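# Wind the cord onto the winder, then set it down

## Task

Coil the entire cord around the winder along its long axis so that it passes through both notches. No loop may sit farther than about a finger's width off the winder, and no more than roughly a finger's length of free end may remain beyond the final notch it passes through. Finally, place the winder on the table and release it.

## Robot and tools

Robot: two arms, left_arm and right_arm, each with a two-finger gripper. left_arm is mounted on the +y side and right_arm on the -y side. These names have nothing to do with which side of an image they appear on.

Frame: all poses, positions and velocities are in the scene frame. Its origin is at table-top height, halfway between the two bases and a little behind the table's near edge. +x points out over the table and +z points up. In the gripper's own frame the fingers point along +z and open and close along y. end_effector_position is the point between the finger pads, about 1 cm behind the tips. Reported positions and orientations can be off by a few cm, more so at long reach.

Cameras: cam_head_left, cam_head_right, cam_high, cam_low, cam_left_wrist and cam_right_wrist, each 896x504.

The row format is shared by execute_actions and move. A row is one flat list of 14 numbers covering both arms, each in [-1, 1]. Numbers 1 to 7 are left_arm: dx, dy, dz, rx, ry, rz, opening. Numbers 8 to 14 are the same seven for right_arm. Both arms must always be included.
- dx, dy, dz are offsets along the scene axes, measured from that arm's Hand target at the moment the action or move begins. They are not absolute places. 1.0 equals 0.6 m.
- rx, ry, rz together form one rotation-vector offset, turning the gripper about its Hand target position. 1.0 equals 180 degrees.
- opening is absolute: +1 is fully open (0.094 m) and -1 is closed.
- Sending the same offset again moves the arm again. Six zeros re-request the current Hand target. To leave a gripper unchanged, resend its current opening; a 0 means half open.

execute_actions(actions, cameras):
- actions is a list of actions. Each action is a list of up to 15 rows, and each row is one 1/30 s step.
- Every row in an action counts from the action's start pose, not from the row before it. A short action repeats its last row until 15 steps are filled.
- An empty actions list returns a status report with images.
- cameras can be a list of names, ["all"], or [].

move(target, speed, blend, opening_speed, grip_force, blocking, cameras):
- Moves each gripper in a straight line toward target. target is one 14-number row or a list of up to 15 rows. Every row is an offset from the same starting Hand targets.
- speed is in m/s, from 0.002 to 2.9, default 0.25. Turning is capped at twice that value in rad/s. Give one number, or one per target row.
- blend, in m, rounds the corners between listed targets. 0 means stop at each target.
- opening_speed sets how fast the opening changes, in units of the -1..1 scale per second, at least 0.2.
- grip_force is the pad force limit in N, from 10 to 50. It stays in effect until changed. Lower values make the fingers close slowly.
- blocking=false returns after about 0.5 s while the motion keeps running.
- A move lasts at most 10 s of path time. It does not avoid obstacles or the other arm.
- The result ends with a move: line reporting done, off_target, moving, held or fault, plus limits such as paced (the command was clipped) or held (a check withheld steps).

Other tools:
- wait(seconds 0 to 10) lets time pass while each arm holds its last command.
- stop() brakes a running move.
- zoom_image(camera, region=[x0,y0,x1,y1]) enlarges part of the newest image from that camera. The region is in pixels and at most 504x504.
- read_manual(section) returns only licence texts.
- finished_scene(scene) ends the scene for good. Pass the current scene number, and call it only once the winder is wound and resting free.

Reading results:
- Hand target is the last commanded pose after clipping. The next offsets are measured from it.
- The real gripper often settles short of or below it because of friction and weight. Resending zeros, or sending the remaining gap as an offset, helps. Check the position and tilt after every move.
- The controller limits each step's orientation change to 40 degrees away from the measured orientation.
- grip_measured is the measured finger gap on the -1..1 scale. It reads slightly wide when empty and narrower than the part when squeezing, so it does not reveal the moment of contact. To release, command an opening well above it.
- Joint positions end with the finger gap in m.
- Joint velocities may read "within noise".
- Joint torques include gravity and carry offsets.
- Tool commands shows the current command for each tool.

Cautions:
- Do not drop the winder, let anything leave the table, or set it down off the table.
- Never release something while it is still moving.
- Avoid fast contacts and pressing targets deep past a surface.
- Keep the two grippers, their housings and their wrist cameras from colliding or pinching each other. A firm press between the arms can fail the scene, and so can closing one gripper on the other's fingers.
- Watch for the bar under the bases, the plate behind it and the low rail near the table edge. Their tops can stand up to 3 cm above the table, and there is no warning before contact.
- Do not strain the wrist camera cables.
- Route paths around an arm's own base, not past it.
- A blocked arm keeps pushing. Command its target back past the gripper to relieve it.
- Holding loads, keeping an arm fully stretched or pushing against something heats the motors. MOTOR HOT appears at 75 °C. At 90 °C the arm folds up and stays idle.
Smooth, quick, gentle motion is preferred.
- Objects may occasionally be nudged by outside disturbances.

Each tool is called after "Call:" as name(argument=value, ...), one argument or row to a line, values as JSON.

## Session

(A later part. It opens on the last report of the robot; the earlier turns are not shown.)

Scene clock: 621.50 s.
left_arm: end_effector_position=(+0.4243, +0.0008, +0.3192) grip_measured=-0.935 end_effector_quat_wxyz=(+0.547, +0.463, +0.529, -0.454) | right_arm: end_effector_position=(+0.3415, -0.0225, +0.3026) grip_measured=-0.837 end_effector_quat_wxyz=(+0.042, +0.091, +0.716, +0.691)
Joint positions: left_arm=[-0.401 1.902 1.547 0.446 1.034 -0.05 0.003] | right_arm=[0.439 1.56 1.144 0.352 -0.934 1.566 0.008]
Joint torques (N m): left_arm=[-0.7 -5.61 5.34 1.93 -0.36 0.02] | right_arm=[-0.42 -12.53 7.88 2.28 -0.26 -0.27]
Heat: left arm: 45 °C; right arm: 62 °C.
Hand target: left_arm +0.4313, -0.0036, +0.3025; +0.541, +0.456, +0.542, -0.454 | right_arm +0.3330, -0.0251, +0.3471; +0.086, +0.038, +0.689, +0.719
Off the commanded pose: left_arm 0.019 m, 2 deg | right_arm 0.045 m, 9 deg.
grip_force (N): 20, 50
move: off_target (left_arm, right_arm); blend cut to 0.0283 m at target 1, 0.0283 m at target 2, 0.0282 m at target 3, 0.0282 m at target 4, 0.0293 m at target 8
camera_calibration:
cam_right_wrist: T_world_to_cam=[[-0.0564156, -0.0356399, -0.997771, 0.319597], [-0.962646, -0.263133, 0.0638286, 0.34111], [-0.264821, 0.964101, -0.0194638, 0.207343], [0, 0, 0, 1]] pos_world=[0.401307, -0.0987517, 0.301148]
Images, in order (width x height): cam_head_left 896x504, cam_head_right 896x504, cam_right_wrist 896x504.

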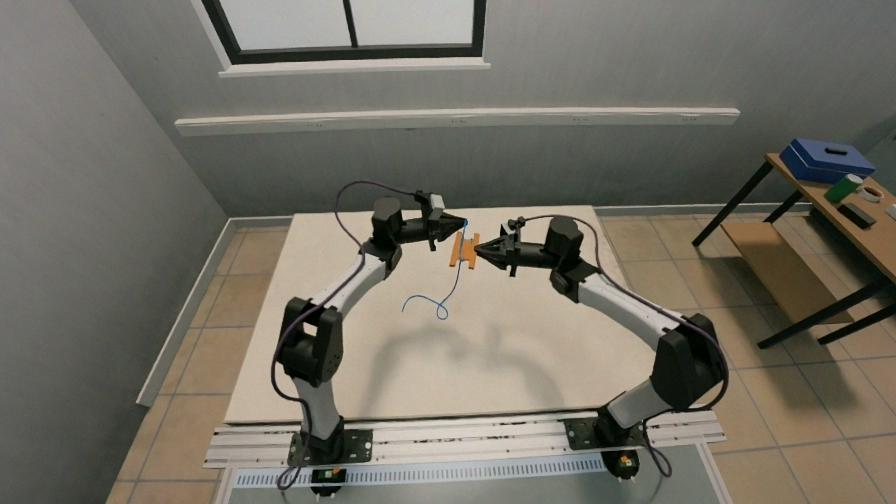

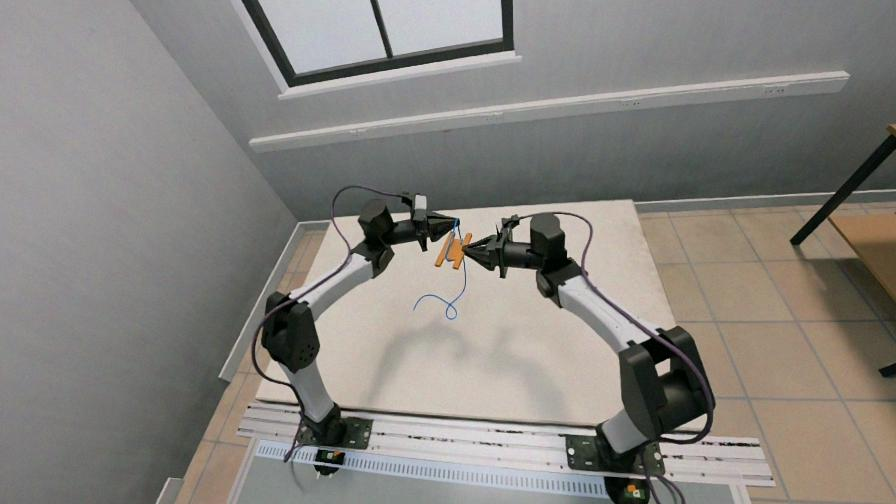

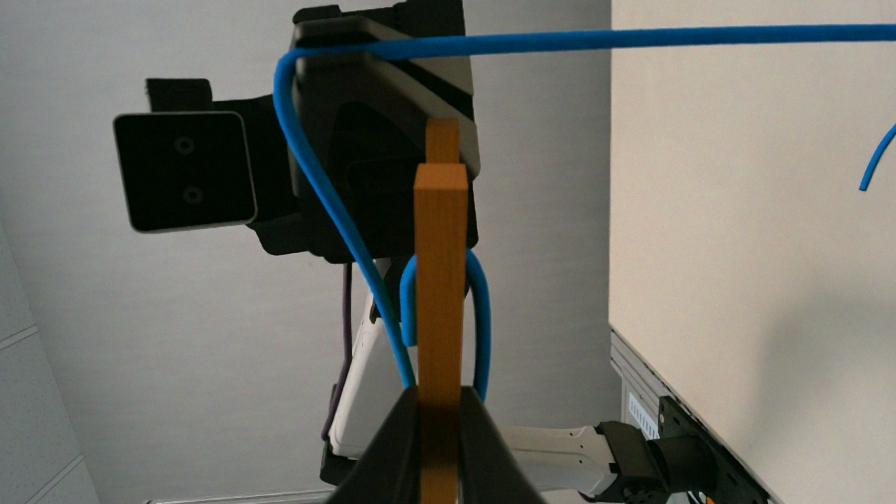

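Call:
move(
  target=[0.0095, 0, -0.0625, 0, 0, 0, -1, 0, 0, 0, 0, 0, 0, -0.97],
  speed=0.12,
  cameras=["cam_head_left", "cam_head_right", "cam_right_wrist"],
)

Call:
zoom_image(
  camera="cam_head_left",
  region=[410, 200, 510, 325],
)

Scene clock: 634.13 s.
left_arm: end_effector_position=(+0.4271, -0.0066, +0.2714) grip_measured=-0.935 end_effector_quat_wxyz=(+0.534, +0.465, +0.534, -0.462) | right_arm: end_effector_position=(+0.3477, -0.0267, +0.3075) grip_measured=-0.837 end_effector_quat_wxyz=(+0.061, +0.096, +0.711, +0.694)
Joint positions: left_arm=[-0.413 1.968 1.462 0.571 1.041 -0.05 0.003] | right_arm=[0.431 1.555 1.144 0.369 -0.909 1.567 0.008]
Joint torques (N m): left_arm=[0.81 -6.76 6.01 1.98 -0.4 0.01] | right_arm=[0.49 -11.64 8.17 2.17 -0.51 -0.23]
Heat: left arm: 45 °C; right arm: 62 °C.
Hand target: left_arm +0.4369, -0.0036, +0.2651; +0.541, +0.456, +0.542, -0.454 | right_arm +0.3332, -0.0251, +0.3470; +0.086, +0.038, +0.689, +0.719
Off the commanded pose: left_arm 0.012 m, 2 deg | right_arm 0.042 m, 8 deg.
grip_force (N): 20, 50
move: off_target (left_arm, right_arm)
camera_calibration:
cam_right_wrist: T_world_to_cam=[[-0.0376739, -0.0262365, -0.998946, 0.318919], [-0.972126, -0.230533, 0.0427172, 0.356244], [-0.23141, 0.972711, -0.0168202, 0.200953], [0, 0, 0, 1]] pos_world=[0.404832, -0.104976, 0.306745]
Images, in order (width x height): cam_head_left 896x504, cam_head_right 896x504, cam_right_wrist 896x504.

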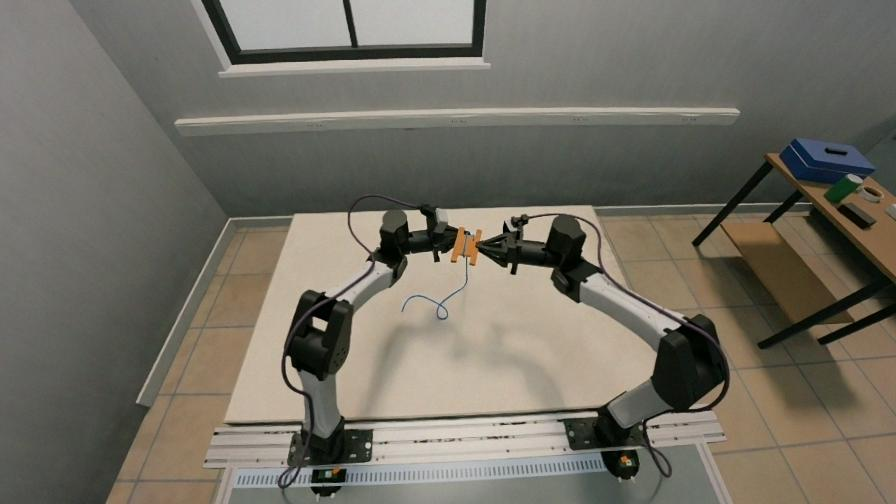

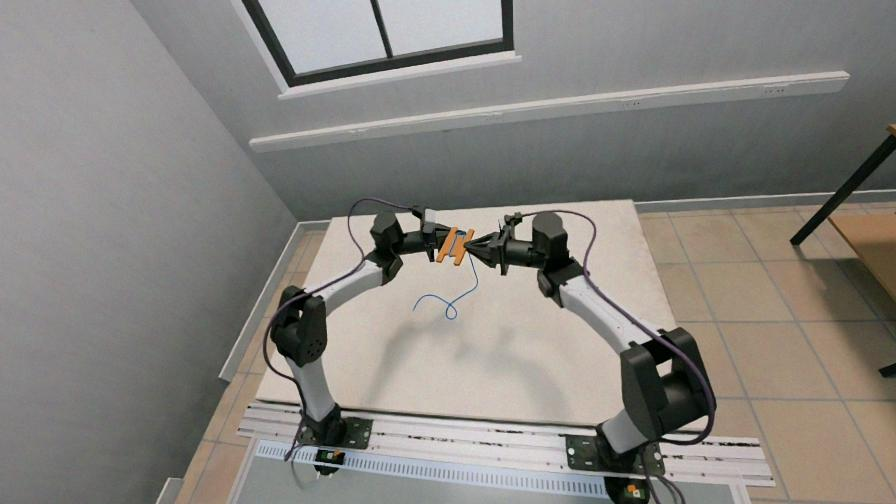

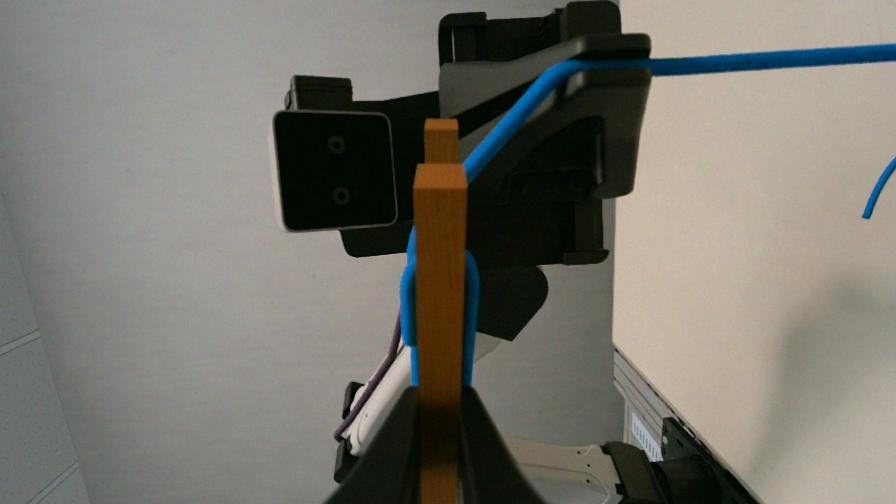

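Scaled by 4.032 from the camera's 896x504 image, which has a finer 1280x720 frame.

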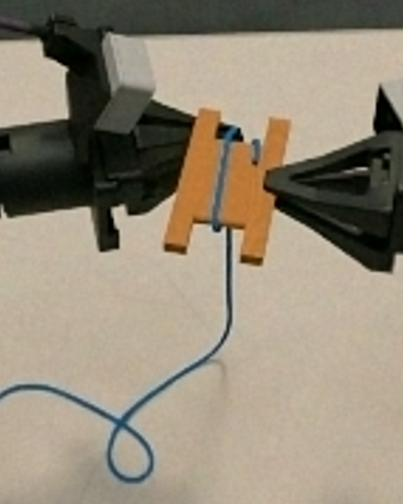

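Call:
move(
  target=[
    [0, 0, 0, 0, 0, 0, -0.6, 0, 0, 0, 0, 0, 0, -0.97],
    [0, -0.02, -0.0, 0, 0, 0, -0.6, 0, 0, 0, 0, 0, 0, -0.97],
    [-0.01, -0.015, -0.1, 0, 0, 0, -0.6, 0, 0, 0, 0, 0, 0, -0.97],
    [-0.0748, 0.0, -0.2452, 0, 0, 0, -0.6, 0, 0, 0, 0, 0, 0, -0.97],
    [-0.0748, 0.0027, -0.2452, 0, 0, 0, -1, 0, 0, 0, 0, 0, 0, -0.97],
  ],
  speed=[0.1, 0.08, 0.12, 0.15, 0.08],
  blend=[0, 0.005, 0.02, 0, 0],
  cameras=["cam_head_left", "cam_head_right", "cam_left_wrist"],
)

Call:
zoom_image(
  camera="cam_head_left",
  region=[410, 200, 510, 325],
)

Scene clock: 669.90 s.
left_arm: end_effector_position=(+0.3889, -0.0033, +0.1200) grip_measured=-0.997 end_effector_quat_wxyz=(+0.531, +0.459, +0.545, -0.459) | right_arm: end_effector_position=(+0.3428, -0.0251, +0.3136) grip_measured=-0.837 end_effector_quat_wxyz=(+0.060, +0.076, +0.706, +0.701)
Joint positions: left_arm=[-0.456 2.152 1.052 1.136 0.981 -0.041 0] | right_arm=[0.433 1.555 1.144 0.402 -0.935 1.567 0.008]
Joint torques (N m): left_arm=[0.24 -6.64 4.49 2.32 -0.26 -0.02] | right_arm=[0.12 -11.55 8.27 1.85 -0.17 -0.15]
Heat: left arm: 45 °C; right arm: 61 °C.
Hand target: left_arm +0.3919, -0.0020, +0.1179; +0.541, +0.456, +0.542, -0.454 | right_arm +0.3331, -0.0251, +0.3471; +0.085, +0.038, +0.689, +0.719
Off the commanded pose: left_arm 0.004 m, 1 deg | right_arm 0.035 m, 6 deg.
grip_force (N): 20, 50
move: off_target (right_arm)
camera_calibration:
cam_left_wrist: T_world_to_cam=[[-0.990759, -0.135421, -0.00765267, 0.386386], [-0.0515005, 0.427781, -0.902414, 0.168642], [0.125479, -0.893681, -0.430802, 0.0903325], [0, 0, 0, 1]] pos_world=[0.380165, 0.0609113, 0.194057]
Images, in order (width x height): cam_head_left 896x504, cam_head_right 896x504, cam_left_wrist 896x504.

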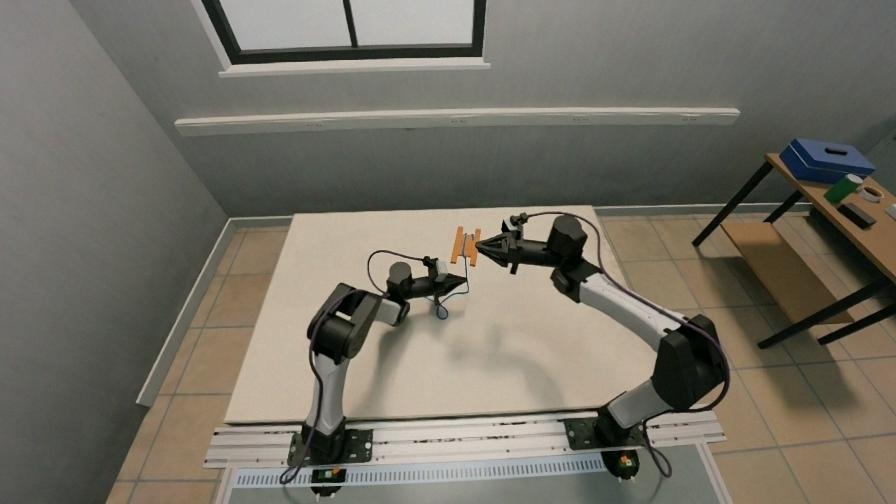

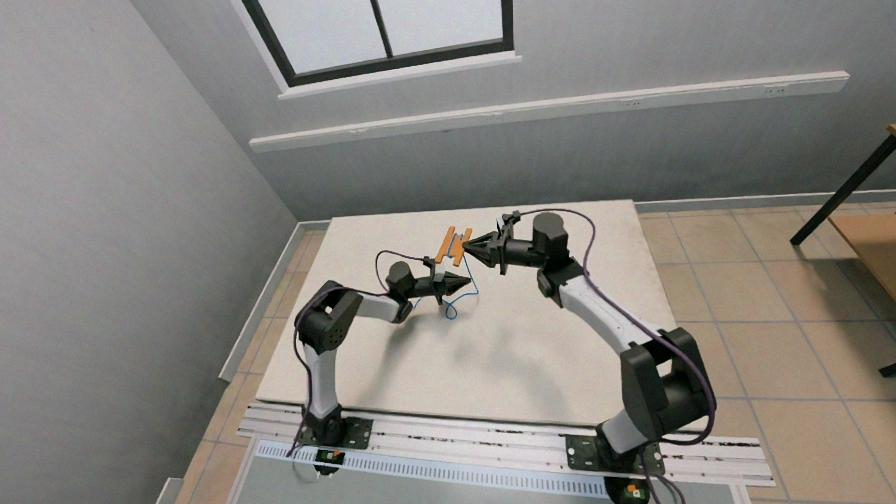

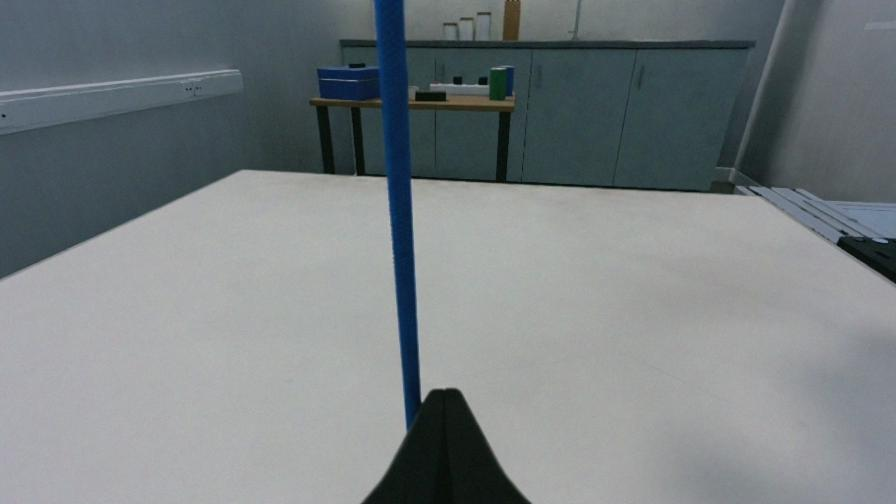

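Scaled by 4.032 from the camera's 896x504 image, which has a finer 1280x720 frame.

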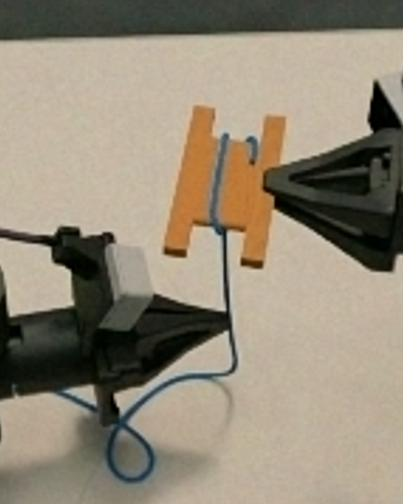

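Call:
move(
  target=[
    [0, 0.06, 0, 0, 0, 0, -1, 0, 0, 0, 0, 0, 0, -0.97],
    [0.014, 0.06, 0, 0, 0, 0, -0.3, 0, 0, 0, 0, 0, 0, -0.97],
    [0.014, -0.003, 0, 0, 0, 0, -0.3, 0, 0, 0, 0, 0, 0, -0.97],
  ],
  speed=[0.15, 0.1, 0.1],
  grip_force=[50, 50],
  cameras=["cam_left_wrist", "cam_head_left"],
)

Call:
zoom_image(
  camera="cam_head_left",
  region=[410, 200, 510, 325],
)

Scene clock: 689.63 s.
left_arm: end_effector_position=(+0.3912, -0.0032, +0.1173) grip_measured=-0.302 end_effector_quat_wxyz=(+0.533, +0.460, +0.540, -0.460) | right_arm: end_effector_position=(+0.3428, -0.0251, +0.3136) grip_measured=-0.837 end_effector_quat_wxyz=(+0.060, +0.076, +0.706, +0.701)
Joint positions: left_arm=[-0.453 2.173 1.064 1.159 0.989 -0.046 0.033] | right_arm=[0.433 1.555 1.144 0.402 -0.935 1.567 0.008]
Joint torques (N m): left_arm=[0.4 -6.74 6.63 1.89 -0.27 0] | right_arm=[0.5 -11.75 8.27 1.91 -0.22 -0.27]
Heat: left arm: 44 °C; right arm: 61 °C.
Hand target: left_arm +0.4004, -0.0038, +0.1180; +0.541, +0.456, +0.542, -0.454 | right_arm +0.3331, -0.0251, +0.3471; +0.085, +0.038, +0.689, +0.719
Off the commanded pose: left_arm 0.009 m, 1 deg | right_arm 0.035 m, 6 deg.
move: off_target (right_arm)
camera_calibration:
cam_left_wrist: T_world_to_cam=[[-0.991333, -0.130685, -0.0134089, 0.389538], [-0.0434949, 0.422812, -0.905173, 0.163518], [0.123962, -0.896745, -0.424832, 0.0888071], [0, 0, 0, 1]] pos_world=[0.382265, 0.0614067, 0.190964]
Images, in order (width x height): cam_head_left 896x504, cam_left_wrist 896x504.

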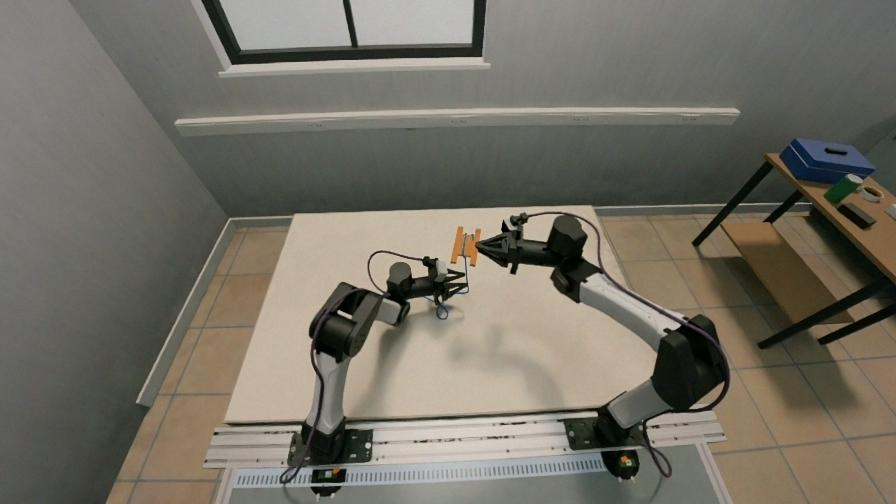

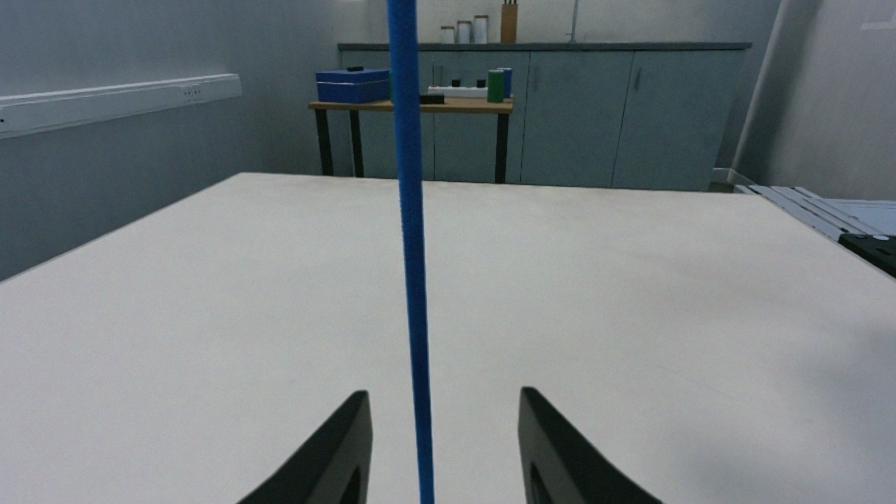

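Scaled by 4.032 from the camera's 896x504 image, which has a finer 1280x720 frame.

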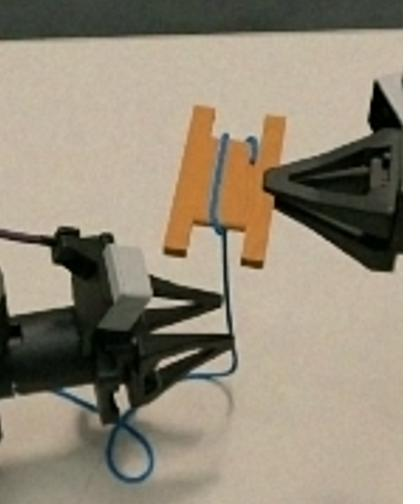

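Call:
zoom_image(
  camera="cam_left_wrist",
  region=[360, 300, 540, 454],
)

Scaled by 2.800 from the camera's 896x504 image, which has a finer 1280x720 frame.

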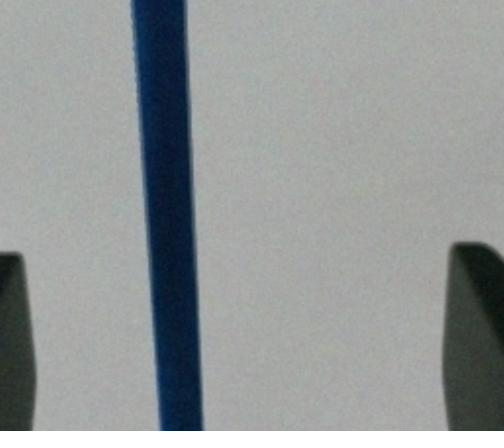

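Call:
move(
  target=[
    [0.003, -0.0233, 0, 0, 0, 0, -0.3, 0, 0, 0, 0, 0, 0, -0.97],
    [0.003, -0.0233, 0, 0, 0, 0, -1, 0, 0, 0, 0, 0, 0, -0.97],
  ],
  speed=0.1,
  grip_force=[20, 50],
  cameras=["cam_left_wrist", "cam_head_left", "cam_head_right"],
)

Call:
zoom_image(
  camera="cam_head_left",
  region=[410, 200, 510, 325],
)

Scene clock: 709.27 s.
left_arm: end_effector_position=(+0.3944, -0.0156, +0.1171) grip_measured=-0.931 end_effector_quat_wxyz=(+0.533, +0.459, +0.542, -0.460) | right_arm: end_effector_position=(+0.3428, -0.0251, +0.3136) grip_measured=-0.837 end_effector_quat_wxyz=(+0.060, +0.076, +0.706, +0.701)
Joint positions: left_arm=[-0.478 2.19 1.101 1.135 0.96 -0.046 0.003] | right_arm=[0.433 1.555 1.144 0.402 -0.935 1.567 0.008]
Joint torques (N m): left_arm=[0.02 -6.9 6.78 1.9 -0.29 0.04] | right_arm=[0.21 -11.43 8.05 1.83 -0.22 -0.22]
Heat: left arm: 44 °C; right arm: 61 °C.
Hand target: left_arm +0.4022, -0.0177, +0.1179; +0.541, +0.456, +0.542, -0.454 | right_arm +0.3331, -0.0251, +0.3471; +0.085, +0.038, +0.689, +0.719
Off the commanded pose: left_arm 0.008 m, 1 deg | right_arm 0.035 m, 6 deg.
grip_force (N): 20, 50
move: off_target (right_arm)
camera_calibration:
cam_left_wrist: T_world_to_cam=[[-0.990805, -0.13494, -0.00983152, 0.390522], [-0.0486048, 0.422813, -0.904913, 0.170596], [0.126266, -0.896114, -0.425484, 0.0764912], [0, 0, 0, 1]] pos_world=[0.385565, 0.0491121, 0.190759]
Images, in order (width x height): cam_head_left 896x504, cam_head_right 896x504, cam_left_wrist 896x504.

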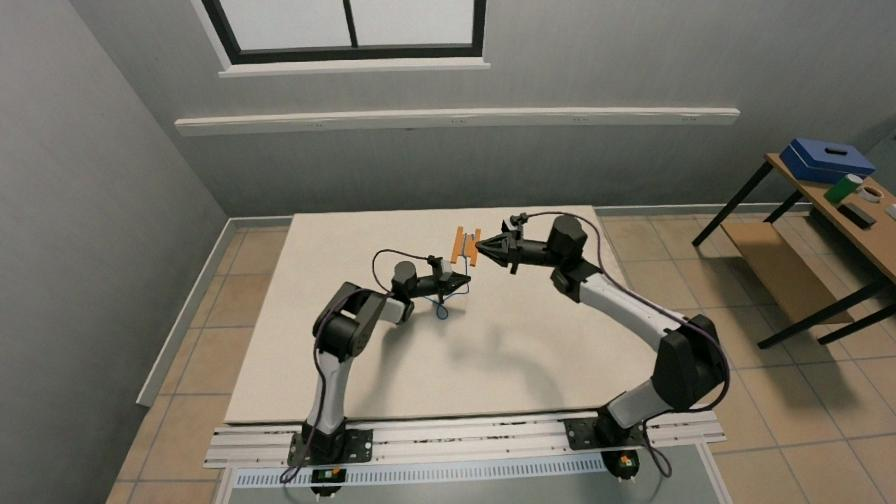

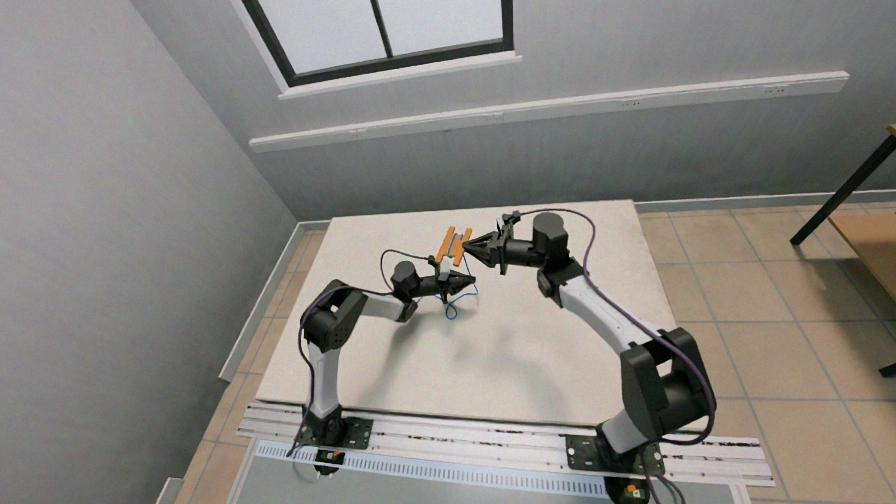

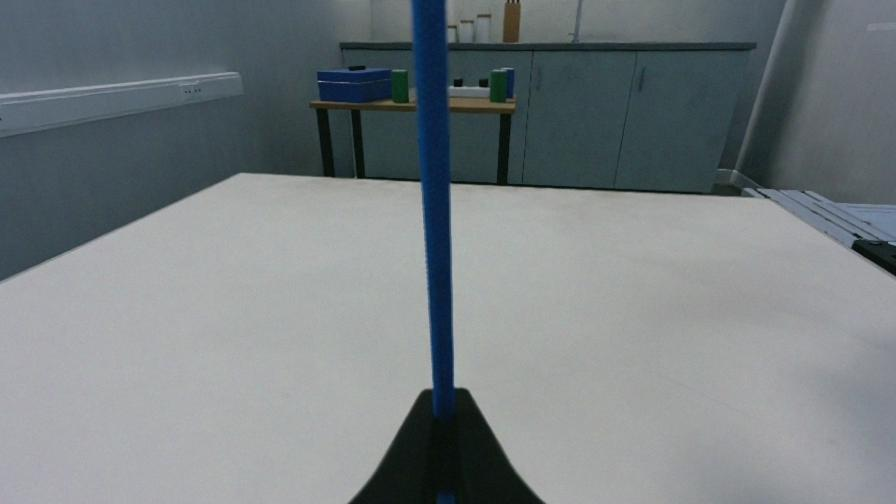

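Scaled by 4.032 from the camera's 896x504 image, which has a finer 1280x720 frame.

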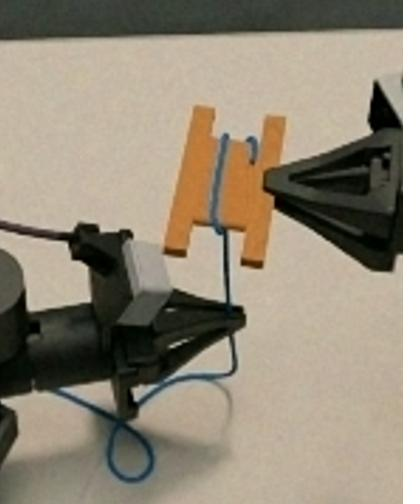

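Call:
move(
  target=[
    [-0.1247, 0.04, 0.0685, 0, 0, 0, -1, 0, 0, 0, 0, 0, 0, -0.97],
    [-0.2073, 0.051, 0.1152, 0, 0, 0, -1, 0, 0, 0, 0, 0, 0, -0.97],
    [-0.2972, 0.0683, 0.2302, 0, 0, 0, -1, 0, 0, 0, 0, 0, 0, -0.97],
    [-0.338, 0.0763, 0.3152, 0, 0, 0, -1, 0, 0, 0, 0, 0, 0, -0.97],
    [-0.3207, 0.078, 0.4318, 0, 0, 0, -1, 0, 0, 0, 0, 0, 0, -0.97],
    [-0.2433, 0.1273, 0.5135, 0, 0, 0, -1, 0, 0, 0, 0, 0, 0, -0.97],
    [-0.1348, 0.1183, 0.5393, 0, 0, 0, -1, 0, 0, 0, 0, 0, 0, -0.97],
    [-0.0287, 0.0977, 0.5018, 0, 0, 0, -1, 0, 0, 0, 0, 0, 0, -0.97],
    [0.028, 0.0578, 0.4302, 0, 0, 0, -1, 0, 0, 0, 0, 0, 0, -0.97],
    [0.0475, 0.01, 0.3568, 0, 0, 0, -1, 0, 0, 0, 0, 0, 0, -0.97],
    [0.0443, 0.0022, 0.3035, 0, 0, 0, -1, 0, 0, 0, 0, 0, 0, -0.97],
    [0.0345, 0.0045, 0.2602, 0, 0, 0, -1, 0, 0, 0, 0, 0, 0, -0.97],
  ],
  speed=0.14,
  blend=[0.03, 0.028, 0.028, 0.028, 0.028, 0.03, 0.03, 0.028, 0.02, 0.015, 0.015, 0],
  cameras=["cam_head_left", "cam_head_right", "cam_right_wrist"],
)

Call:
zoom_image(
  camera="cam_head_left",
  region=[410, 200, 510, 325],
)

Scene clock: 755.97 s.
left_arm: end_effector_position=(+0.4180, -0.0076, +0.3040) grip_measured=-0.932 end_effector_quat_wxyz=(+0.566, +0.464, +0.515, -0.446) | right_arm: end_effector_position=(+0.3439, -0.0265, +0.2907) grip_measured=-0.837 end_effector_quat_wxyz=(+0.029, +0.120, +0.726, +0.676)
Joint positions: left_arm=[-0.429 1.903 1.455 0.585 0.991 -0.047 0.003] | right_arm=[0.433 1.555 1.141 0.283 -0.918 1.569 0.008]
Joint torques (N m): left_arm=[-1.28 -4.96 4.62 1.54 -0.29 0.03] | right_arm=[0.1 -12.96 8.03 2.87 -0.38 -0.4]
Heat: left arm: 44 °C; right arm: 61 °C.
Hand target: left_arm +0.4229, -0.0150, +0.2740; +0.541, +0.456, +0.542, -0.454 | right_arm +0.3330, -0.0250, +0.3470; +0.085, +0.038, +0.689, +0.719
Off the commanded pose: left_arm 0.031 m, 4 deg | right_arm 0.057 m, 13 deg.
grip_force (N): 20, 50
move: off_target (left_arm, right_arm); blend cut to 0.0287 m at target 1, 0.0133 m at target 11
camera_calibration:
cam_right_wrist: T_world_to_cam=[[-0.119308, -0.063789, -0.990806, 0.3267], [-0.962302, -0.23824, 0.131214, 0.324035], [-0.24442, 0.969109, -0.0329602, 0.208685], [0, 0, 0, 1]] pos_world=[0.401804, -0.104201, 0.288057]
Images, in order (width x height): cam_head_left 896x504, cam_head_right 896x504, cam_right_wrist 896x504.

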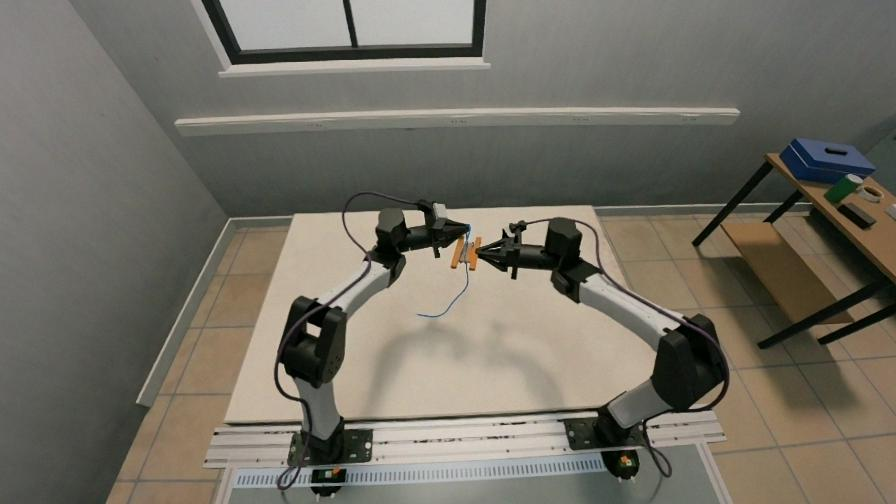

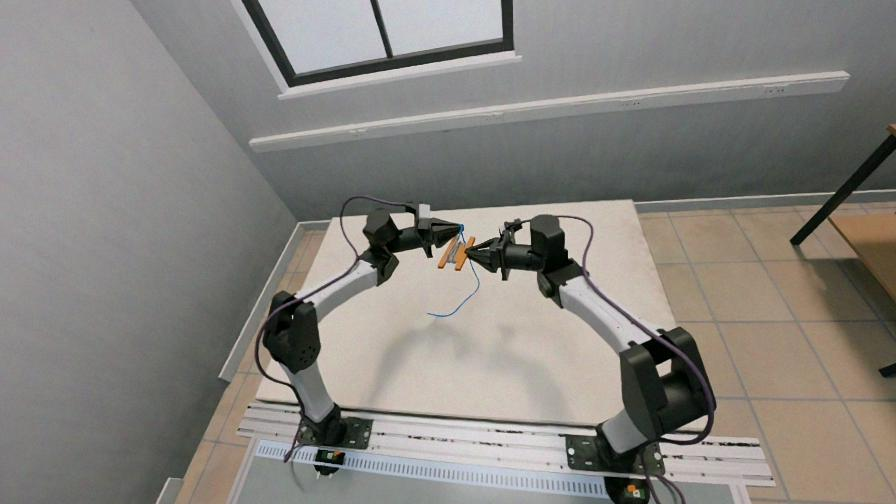

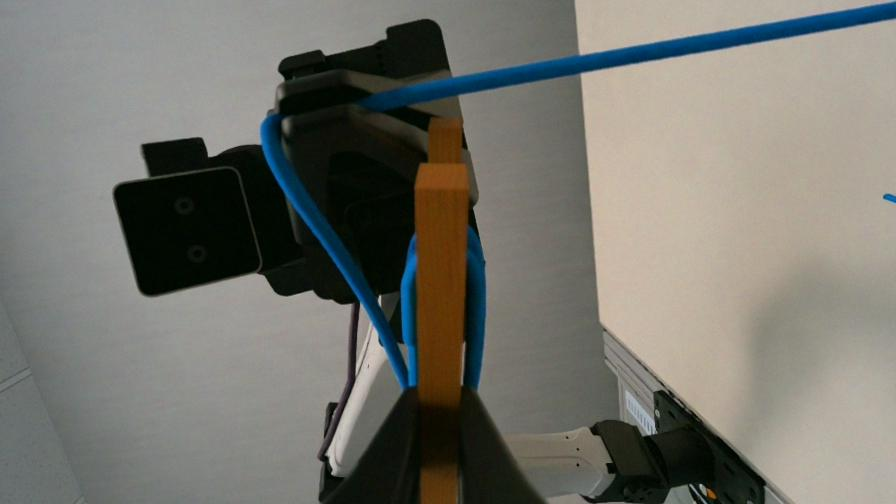

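Scaled by 4.032 from the camera's 896x504 image, which has a finer 1280x720 frame.

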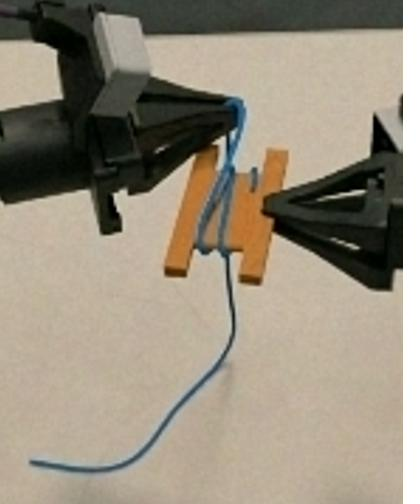

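Call:
move(
  target=[
    [-0.0073, 0.005, 0.06, 0, 0, 0, -0.88, 0, 0, 0, 0, 0, 0, -0.97],
    [0.0485, -0.0083, 0.0633, 0, 0, 0, -0.88, 0, 0, 0, 0, 0, 0, -0.97],
    [0.0485, -0.0083, -0.04, 0, 0, 0, -0.88, 0, 0, 0, 0, 0, 0, -0.97],
    [0.0485, -0.0083, -0.04, 0, 0, 0, -0.5, 0, 0, 0, 0, 0, 0, -0.97],
    [0.0285, -0.0117, -0.1233, 0, 0, 0, -0.5, 0, 0, 0, 0, 0, 0, -0.97],
    [-0.0348, -0.0083, -0.26, 0, 0, 0, -0.5, 0, 0, 0, 0, 0, 0, -0.97],
  ],
  speed=[0.1, 0.1, 0.12, 0.1, 0.14, 0.14],
  blend=[0, 0.015, 0, 0, 0.02, 0],
  grip_force=[50, 50],
  cameras=["cam_left_wrist", "cam_head_left", "cam_head_right", "cam_right_wrist"],
)

Call:
zoom_image(
  camera="cam_head_left",
  region=[410, 200, 510, 325],
)

Scene clock: 813.37 s.
left_arm: end_effector_position=(+0.3989, -0.0200, +0.1193) grip_measured=-0.502 end_effector_quat_wxyz=(+0.528, +0.458, +0.547, -0.460) | right_arm: end_effector_position=(+0.3429, -0.0254, +0.3120) grip_measured=-0.837 end_effector_quat_wxyz=(+0.059, +0.078, +0.707, +0.701)
Joint positions: left_arm=[-0.482 2.191 1.132 1.09 0.955 -0.043 0.023] | right_arm=[0.432 1.555 1.141 0.402 -0.935 1.568 0.008]
Joint torques (N m): left_arm=[-0.03 -6.98 4.86 2.33 -0.3 0.03] | right_arm=[0.14 -11.69 8.69 1.89 -0.16 -0.19]
Heat: left arm: 43 °C; right arm: 66 °C.
Hand target: left_arm +0.4021, -0.0200, +0.1181; +0.541, +0.456, +0.542, -0.454 | right_arm +0.3331, -0.0251, +0.3470; +0.085, +0.038, +0.689, +0.719
Off the commanded pose: left_arm 0.003 m, 2 deg | right_arm 0.036 m, 6 deg.
move: off_target (right_arm)
camera_calibration:
cam_left_wrist: T_world_to_cam=[[-0.990806, -0.135288, -0.0000754401, 0.393171], [-0.0585034, 0.428964, -0.901425, 0.178365], [0.121984, -0.893133, -0.432935, 0.0756122], [0, 0, 0, 1]] pos_world=[0.390767, 0.0442108, 0.193548]
cam_right_wrist: T_world_to_cam=[[-0.0119408, -0.0130082, -0.999844, 0.315063], [-0.966117, -0.257675, 0.0148905, 0.357662], [-0.257829, 0.966144, -0.00949057, 0.205203], [0, 0, 0, 1]] pos_world=[0.402213, -0.101997, 0.311635]
Images, in order (width x height): cam_head_left 896x504, cam_head_right 896x504, cam_left_wrist 896x504, cam_right_wrist 896x504.

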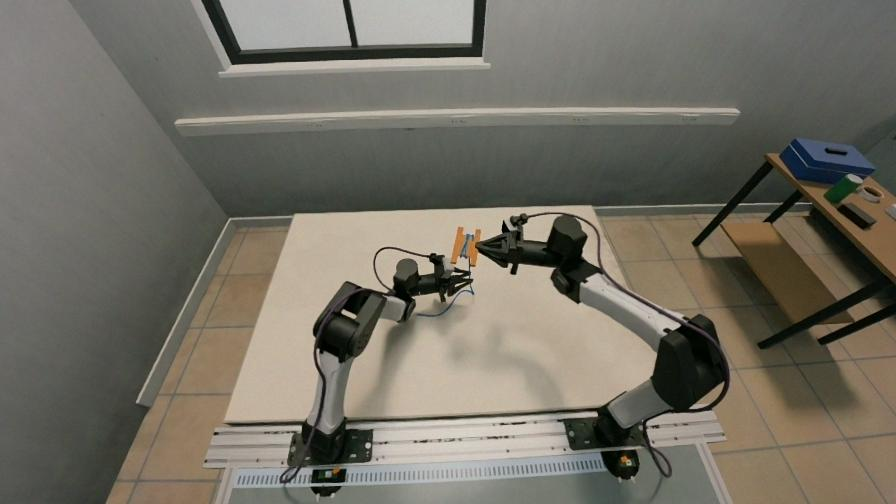

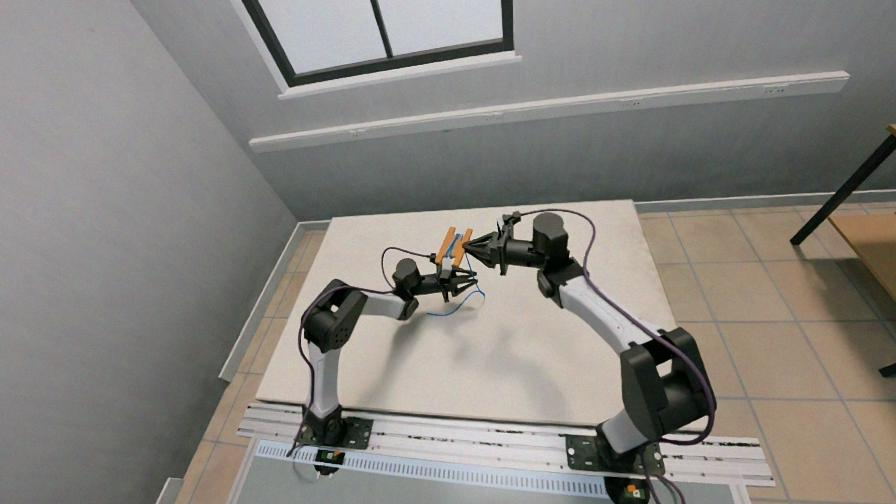

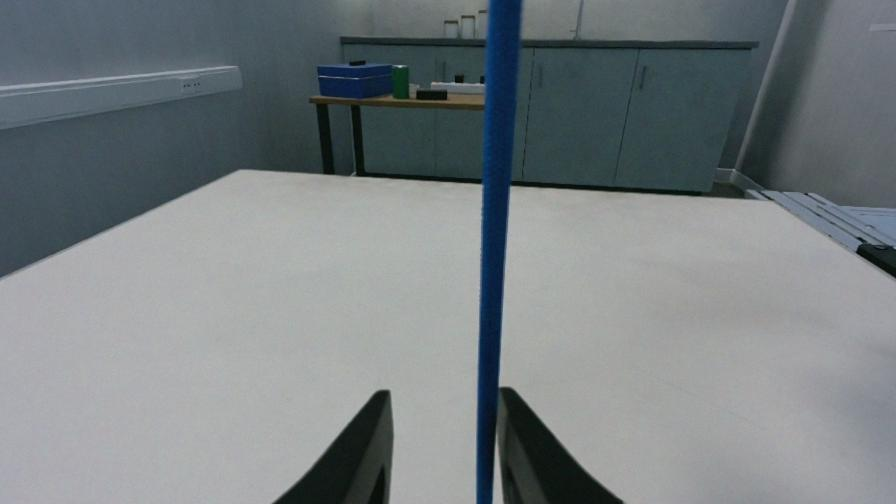

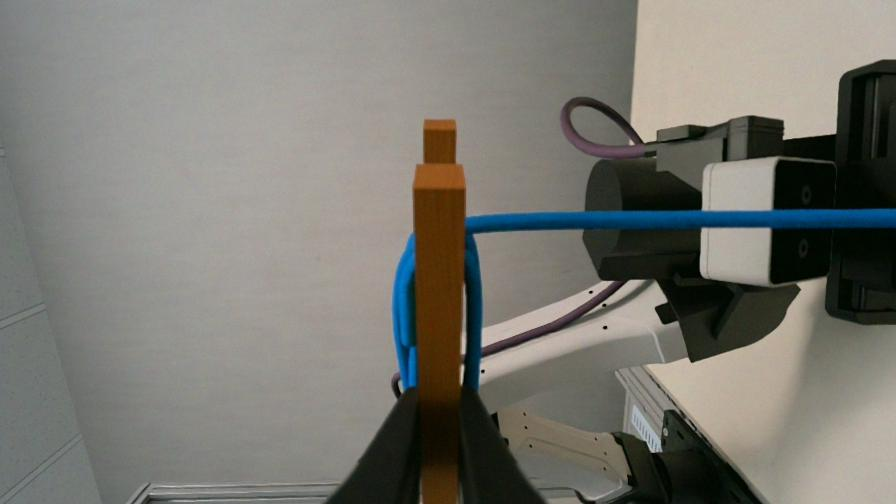

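Scaled by 4.032 from the camera's 896x504 image, which has a finer 1280x720 frame.

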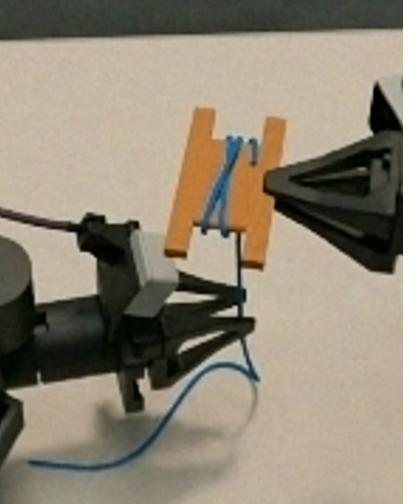

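Call:
move(
  target=[
    [0, 0, -0.0402, 0, 0, 0, -0.5, 0, 0, 0, 0, 0, 0, -0.97],
    [0, 0, -0.0402, 0, 0, 0, -1, 0, 0, 0, 0, 0, 0, -0.97],
  ],
  speed=0.1,
  grip_force=[20, 50],
  cameras=["cam_left_wrist"],
)

Scene clock: 870.53 s.
left_arm: end_effector_position=(+0.4002, -0.0197, +0.0955) grip_measured=-0.933 end_effector_quat_wxyz=(+0.530, +0.457, +0.547, -0.460) | right_arm: end_effector_position=(+0.3429, -0.0254, +0.3120) grip_measured=-0.837 end_effector_quat_wxyz=(+0.059, +0.078, +0.707, +0.701)
Joint positions: left_arm=[-0.482 2.265 1.132 1.166 0.953 -0.043 0.003] | right_arm=[0.432 1.555 1.141 0.402 -0.935 1.568 0.008]
Joint torques (N m): left_arm=[-0.2 -7.24 4.41 2.33 -0.29 0.03] | right_arm=[0.2 -11.41 8.58 1.86 -0.16 -0.23]
Heat: left arm: 44 °C; right arm: 64 °C.
Hand target: left_arm +0.4021, -0.0200, +0.0940; +0.541, +0.456, +0.542, -0.454 | right_arm +0.3331, -0.0251, +0.3470; +0.085, +0.038, +0.689, +0.719
Off the commanded pose: left_arm 0.002 m, 2 deg | right_arm 0.036 m, 6 deg.
grip_force (N): 20, 50
move: off_target (right_arm)
camera_calibration:
cam_left_wrist: T_world_to_cam=[[-0.990553, -0.137117, -0.00169169, 0.394555], [-0.0577178, 0.428089, -0.901892, 0.156568], [0.124389, -0.893274, -0.431959, 0.0643005], [0, 0, 0, 1]] pos_world=[0.391866, 0.0445134, 0.16965]
Images, in order (width x height): cam_left_wrist 896x504.

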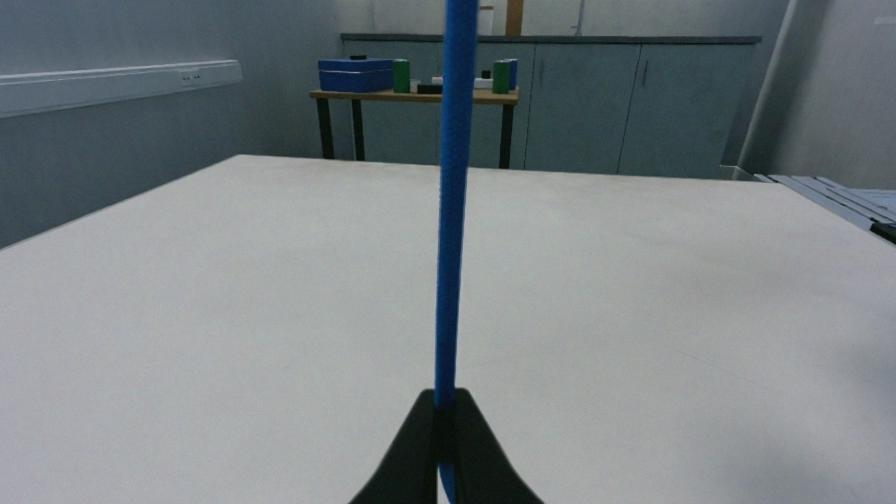

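Call:
move(
  target=[
    [-0.1255, 0.0385, 0.0984, 0, 0, 0, -1, 0, 0, 0, 0, 0, 0, -0.97],
    [-0.2325, 0.0542, 0.145, 0, 0, 0, -1, 0, 0, 0, 0, 0, 0, -0.97],
    [-0.3223, 0.0715, 0.2567, 0, 0, 0, -1, 0, 0, 0, 0, 0, 0, -0.97],
    [-0.3713, 0.081, 0.3534, 0, 0, 0, -1, 0, 0, 0, 0, 0, 0, -0.97],
    [-0.3542, 0.0828, 0.4867, 0, 0, 0, -1, 0, 0, 0, 0, 0, 0, -0.97],
    [-0.2677, 0.1355, 0.5767, 0, 0, 0, -1, 0, 0, 0, 0, 0, 0, -0.97],
    [-0.1428, 0.1232, 0.615, 0, 0, 0, -1, 0, 0, 0, 0, 0, 0, -0.97],
    [-0.0237, 0.1, 0.5684, 0, 0, 0, -1, 0, 0, 0, 0, 0, 0, -0.97],
    [0.0477, 0.0573, 0.49, 0, 0, 0, -1, 0, 0, 0, 0, 0, 0, -0.97],
    [0.0797, 0.0037, 0.3967, 0, 0, 0, -1, 0, 0, 0, 0, 0, 0, -0.97],
    [0.0783, -0.0028, 0.3359, 0, 0, 0, -1, 0, 0, 0, 0, 0, 0, -0.97],
    [0.0572, 0.0013, 0.2879, 0, 0, 0, -1, 0, 0, 0, 0, 0, 0, -0.97],
  ],
  speed=0.15,
  blend=[0.03, 0.03, 0.03, 0.03, 0.03, 0.03, 0.03, 0.03, 0.025, 0.02, 0.015, 0],
  cameras=["cam_head_left", "cam_head_right", "cam_right_wrist"],
)

Call:
zoom_image(
  camera="cam_head_left",
  region=[410, 200, 510, 325],
)

Scene clock: 889.00 s.
left_arm: end_effector_position=(+0.4294, -0.0218, +0.2673) grip_measured=-0.934 end_effector_quat_wxyz=(+0.528, +0.464, +0.540, -0.463) | right_arm: end_effector_position=(+0.3446, -0.0251, +0.3121) grip_measured=-0.837 end_effector_quat_wxyz=(+0.061, +0.084, +0.708, +0.699)
Joint positions: left_arm=[-0.443 1.996 1.503 0.535 1.009 -0.042 0.003] | right_arm=[0.434 1.555 1.147 0.388 -0.923 1.568 0.008]
Joint torques (N m): left_arm=[0.54 -7.77 5.64 2.21 -0.37 -0.03] | right_arm=[0.23 -11.58 8.1 2 -0.28 -0.29]
Heat: left arm: 45 °C; right arm: 64 °C.
Hand target: left_arm +0.4363, -0.0193, +0.2667; +0.541, +0.456, +0.542, -0.454 | right_arm +0.3331, -0.0251, +0.3471; +0.085, +0.038, +0.689, +0.719
Off the commanded pose: left_arm 0.008 m, 2 deg | right_arm 0.037 m, 7 deg.
grip_force (N): 20, 50
move: off_target (right_arm); blend cut to 0.0183 m at target 10
camera_calibration:
cam_right_wrist: T_world_to_cam=[[-0.0189076, -0.0164661, -0.999686, 0.317377], [-0.968655, -0.247397, 0.0223957, 0.358195], [-0.247688, 0.968774, -0.0112723, 0.202456], [0, 0, 0, 1]] pos_world=[0.403114, -0.102292, 0.311538]
Images, in order (width x height): cam_head_left 896x504, cam_head_right 896x504, cam_right_wrist 896x504.

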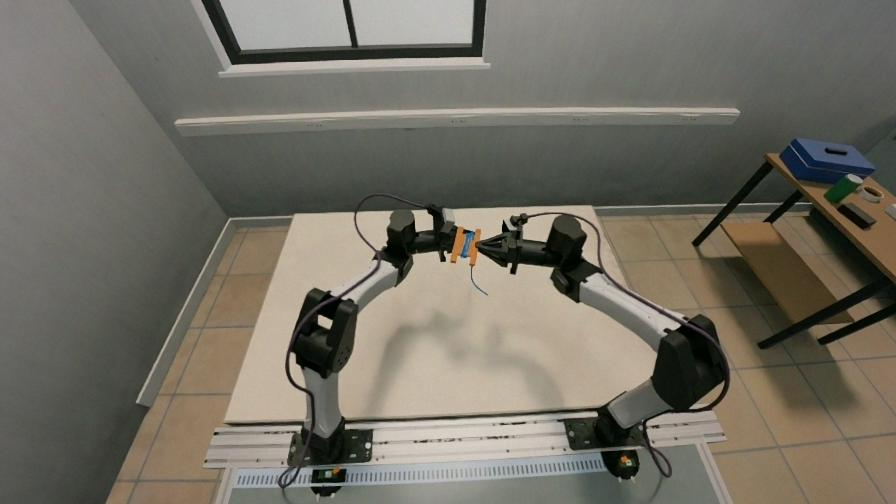

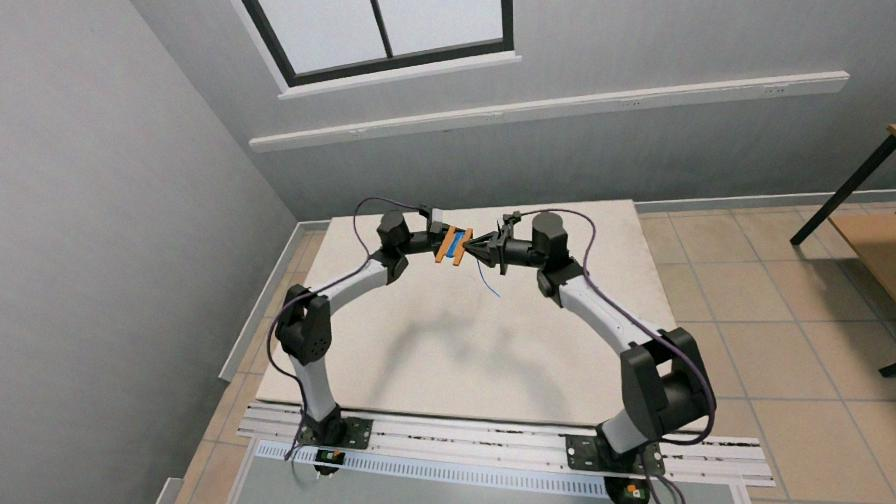

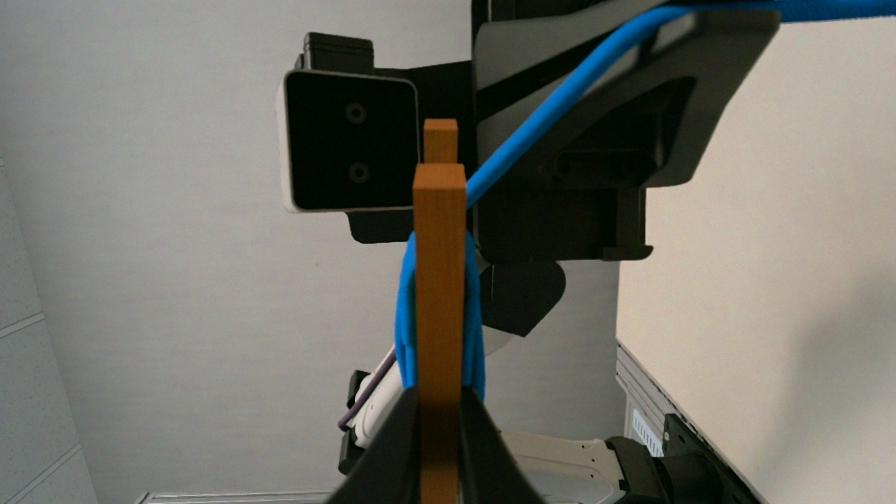

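Scaled by 4.032 from the camera's 896x504 image, which has a finer 1280x720 frame.

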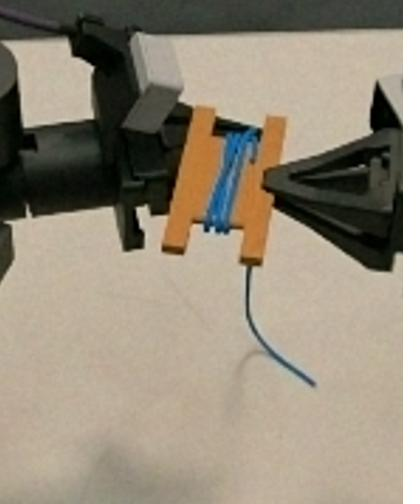

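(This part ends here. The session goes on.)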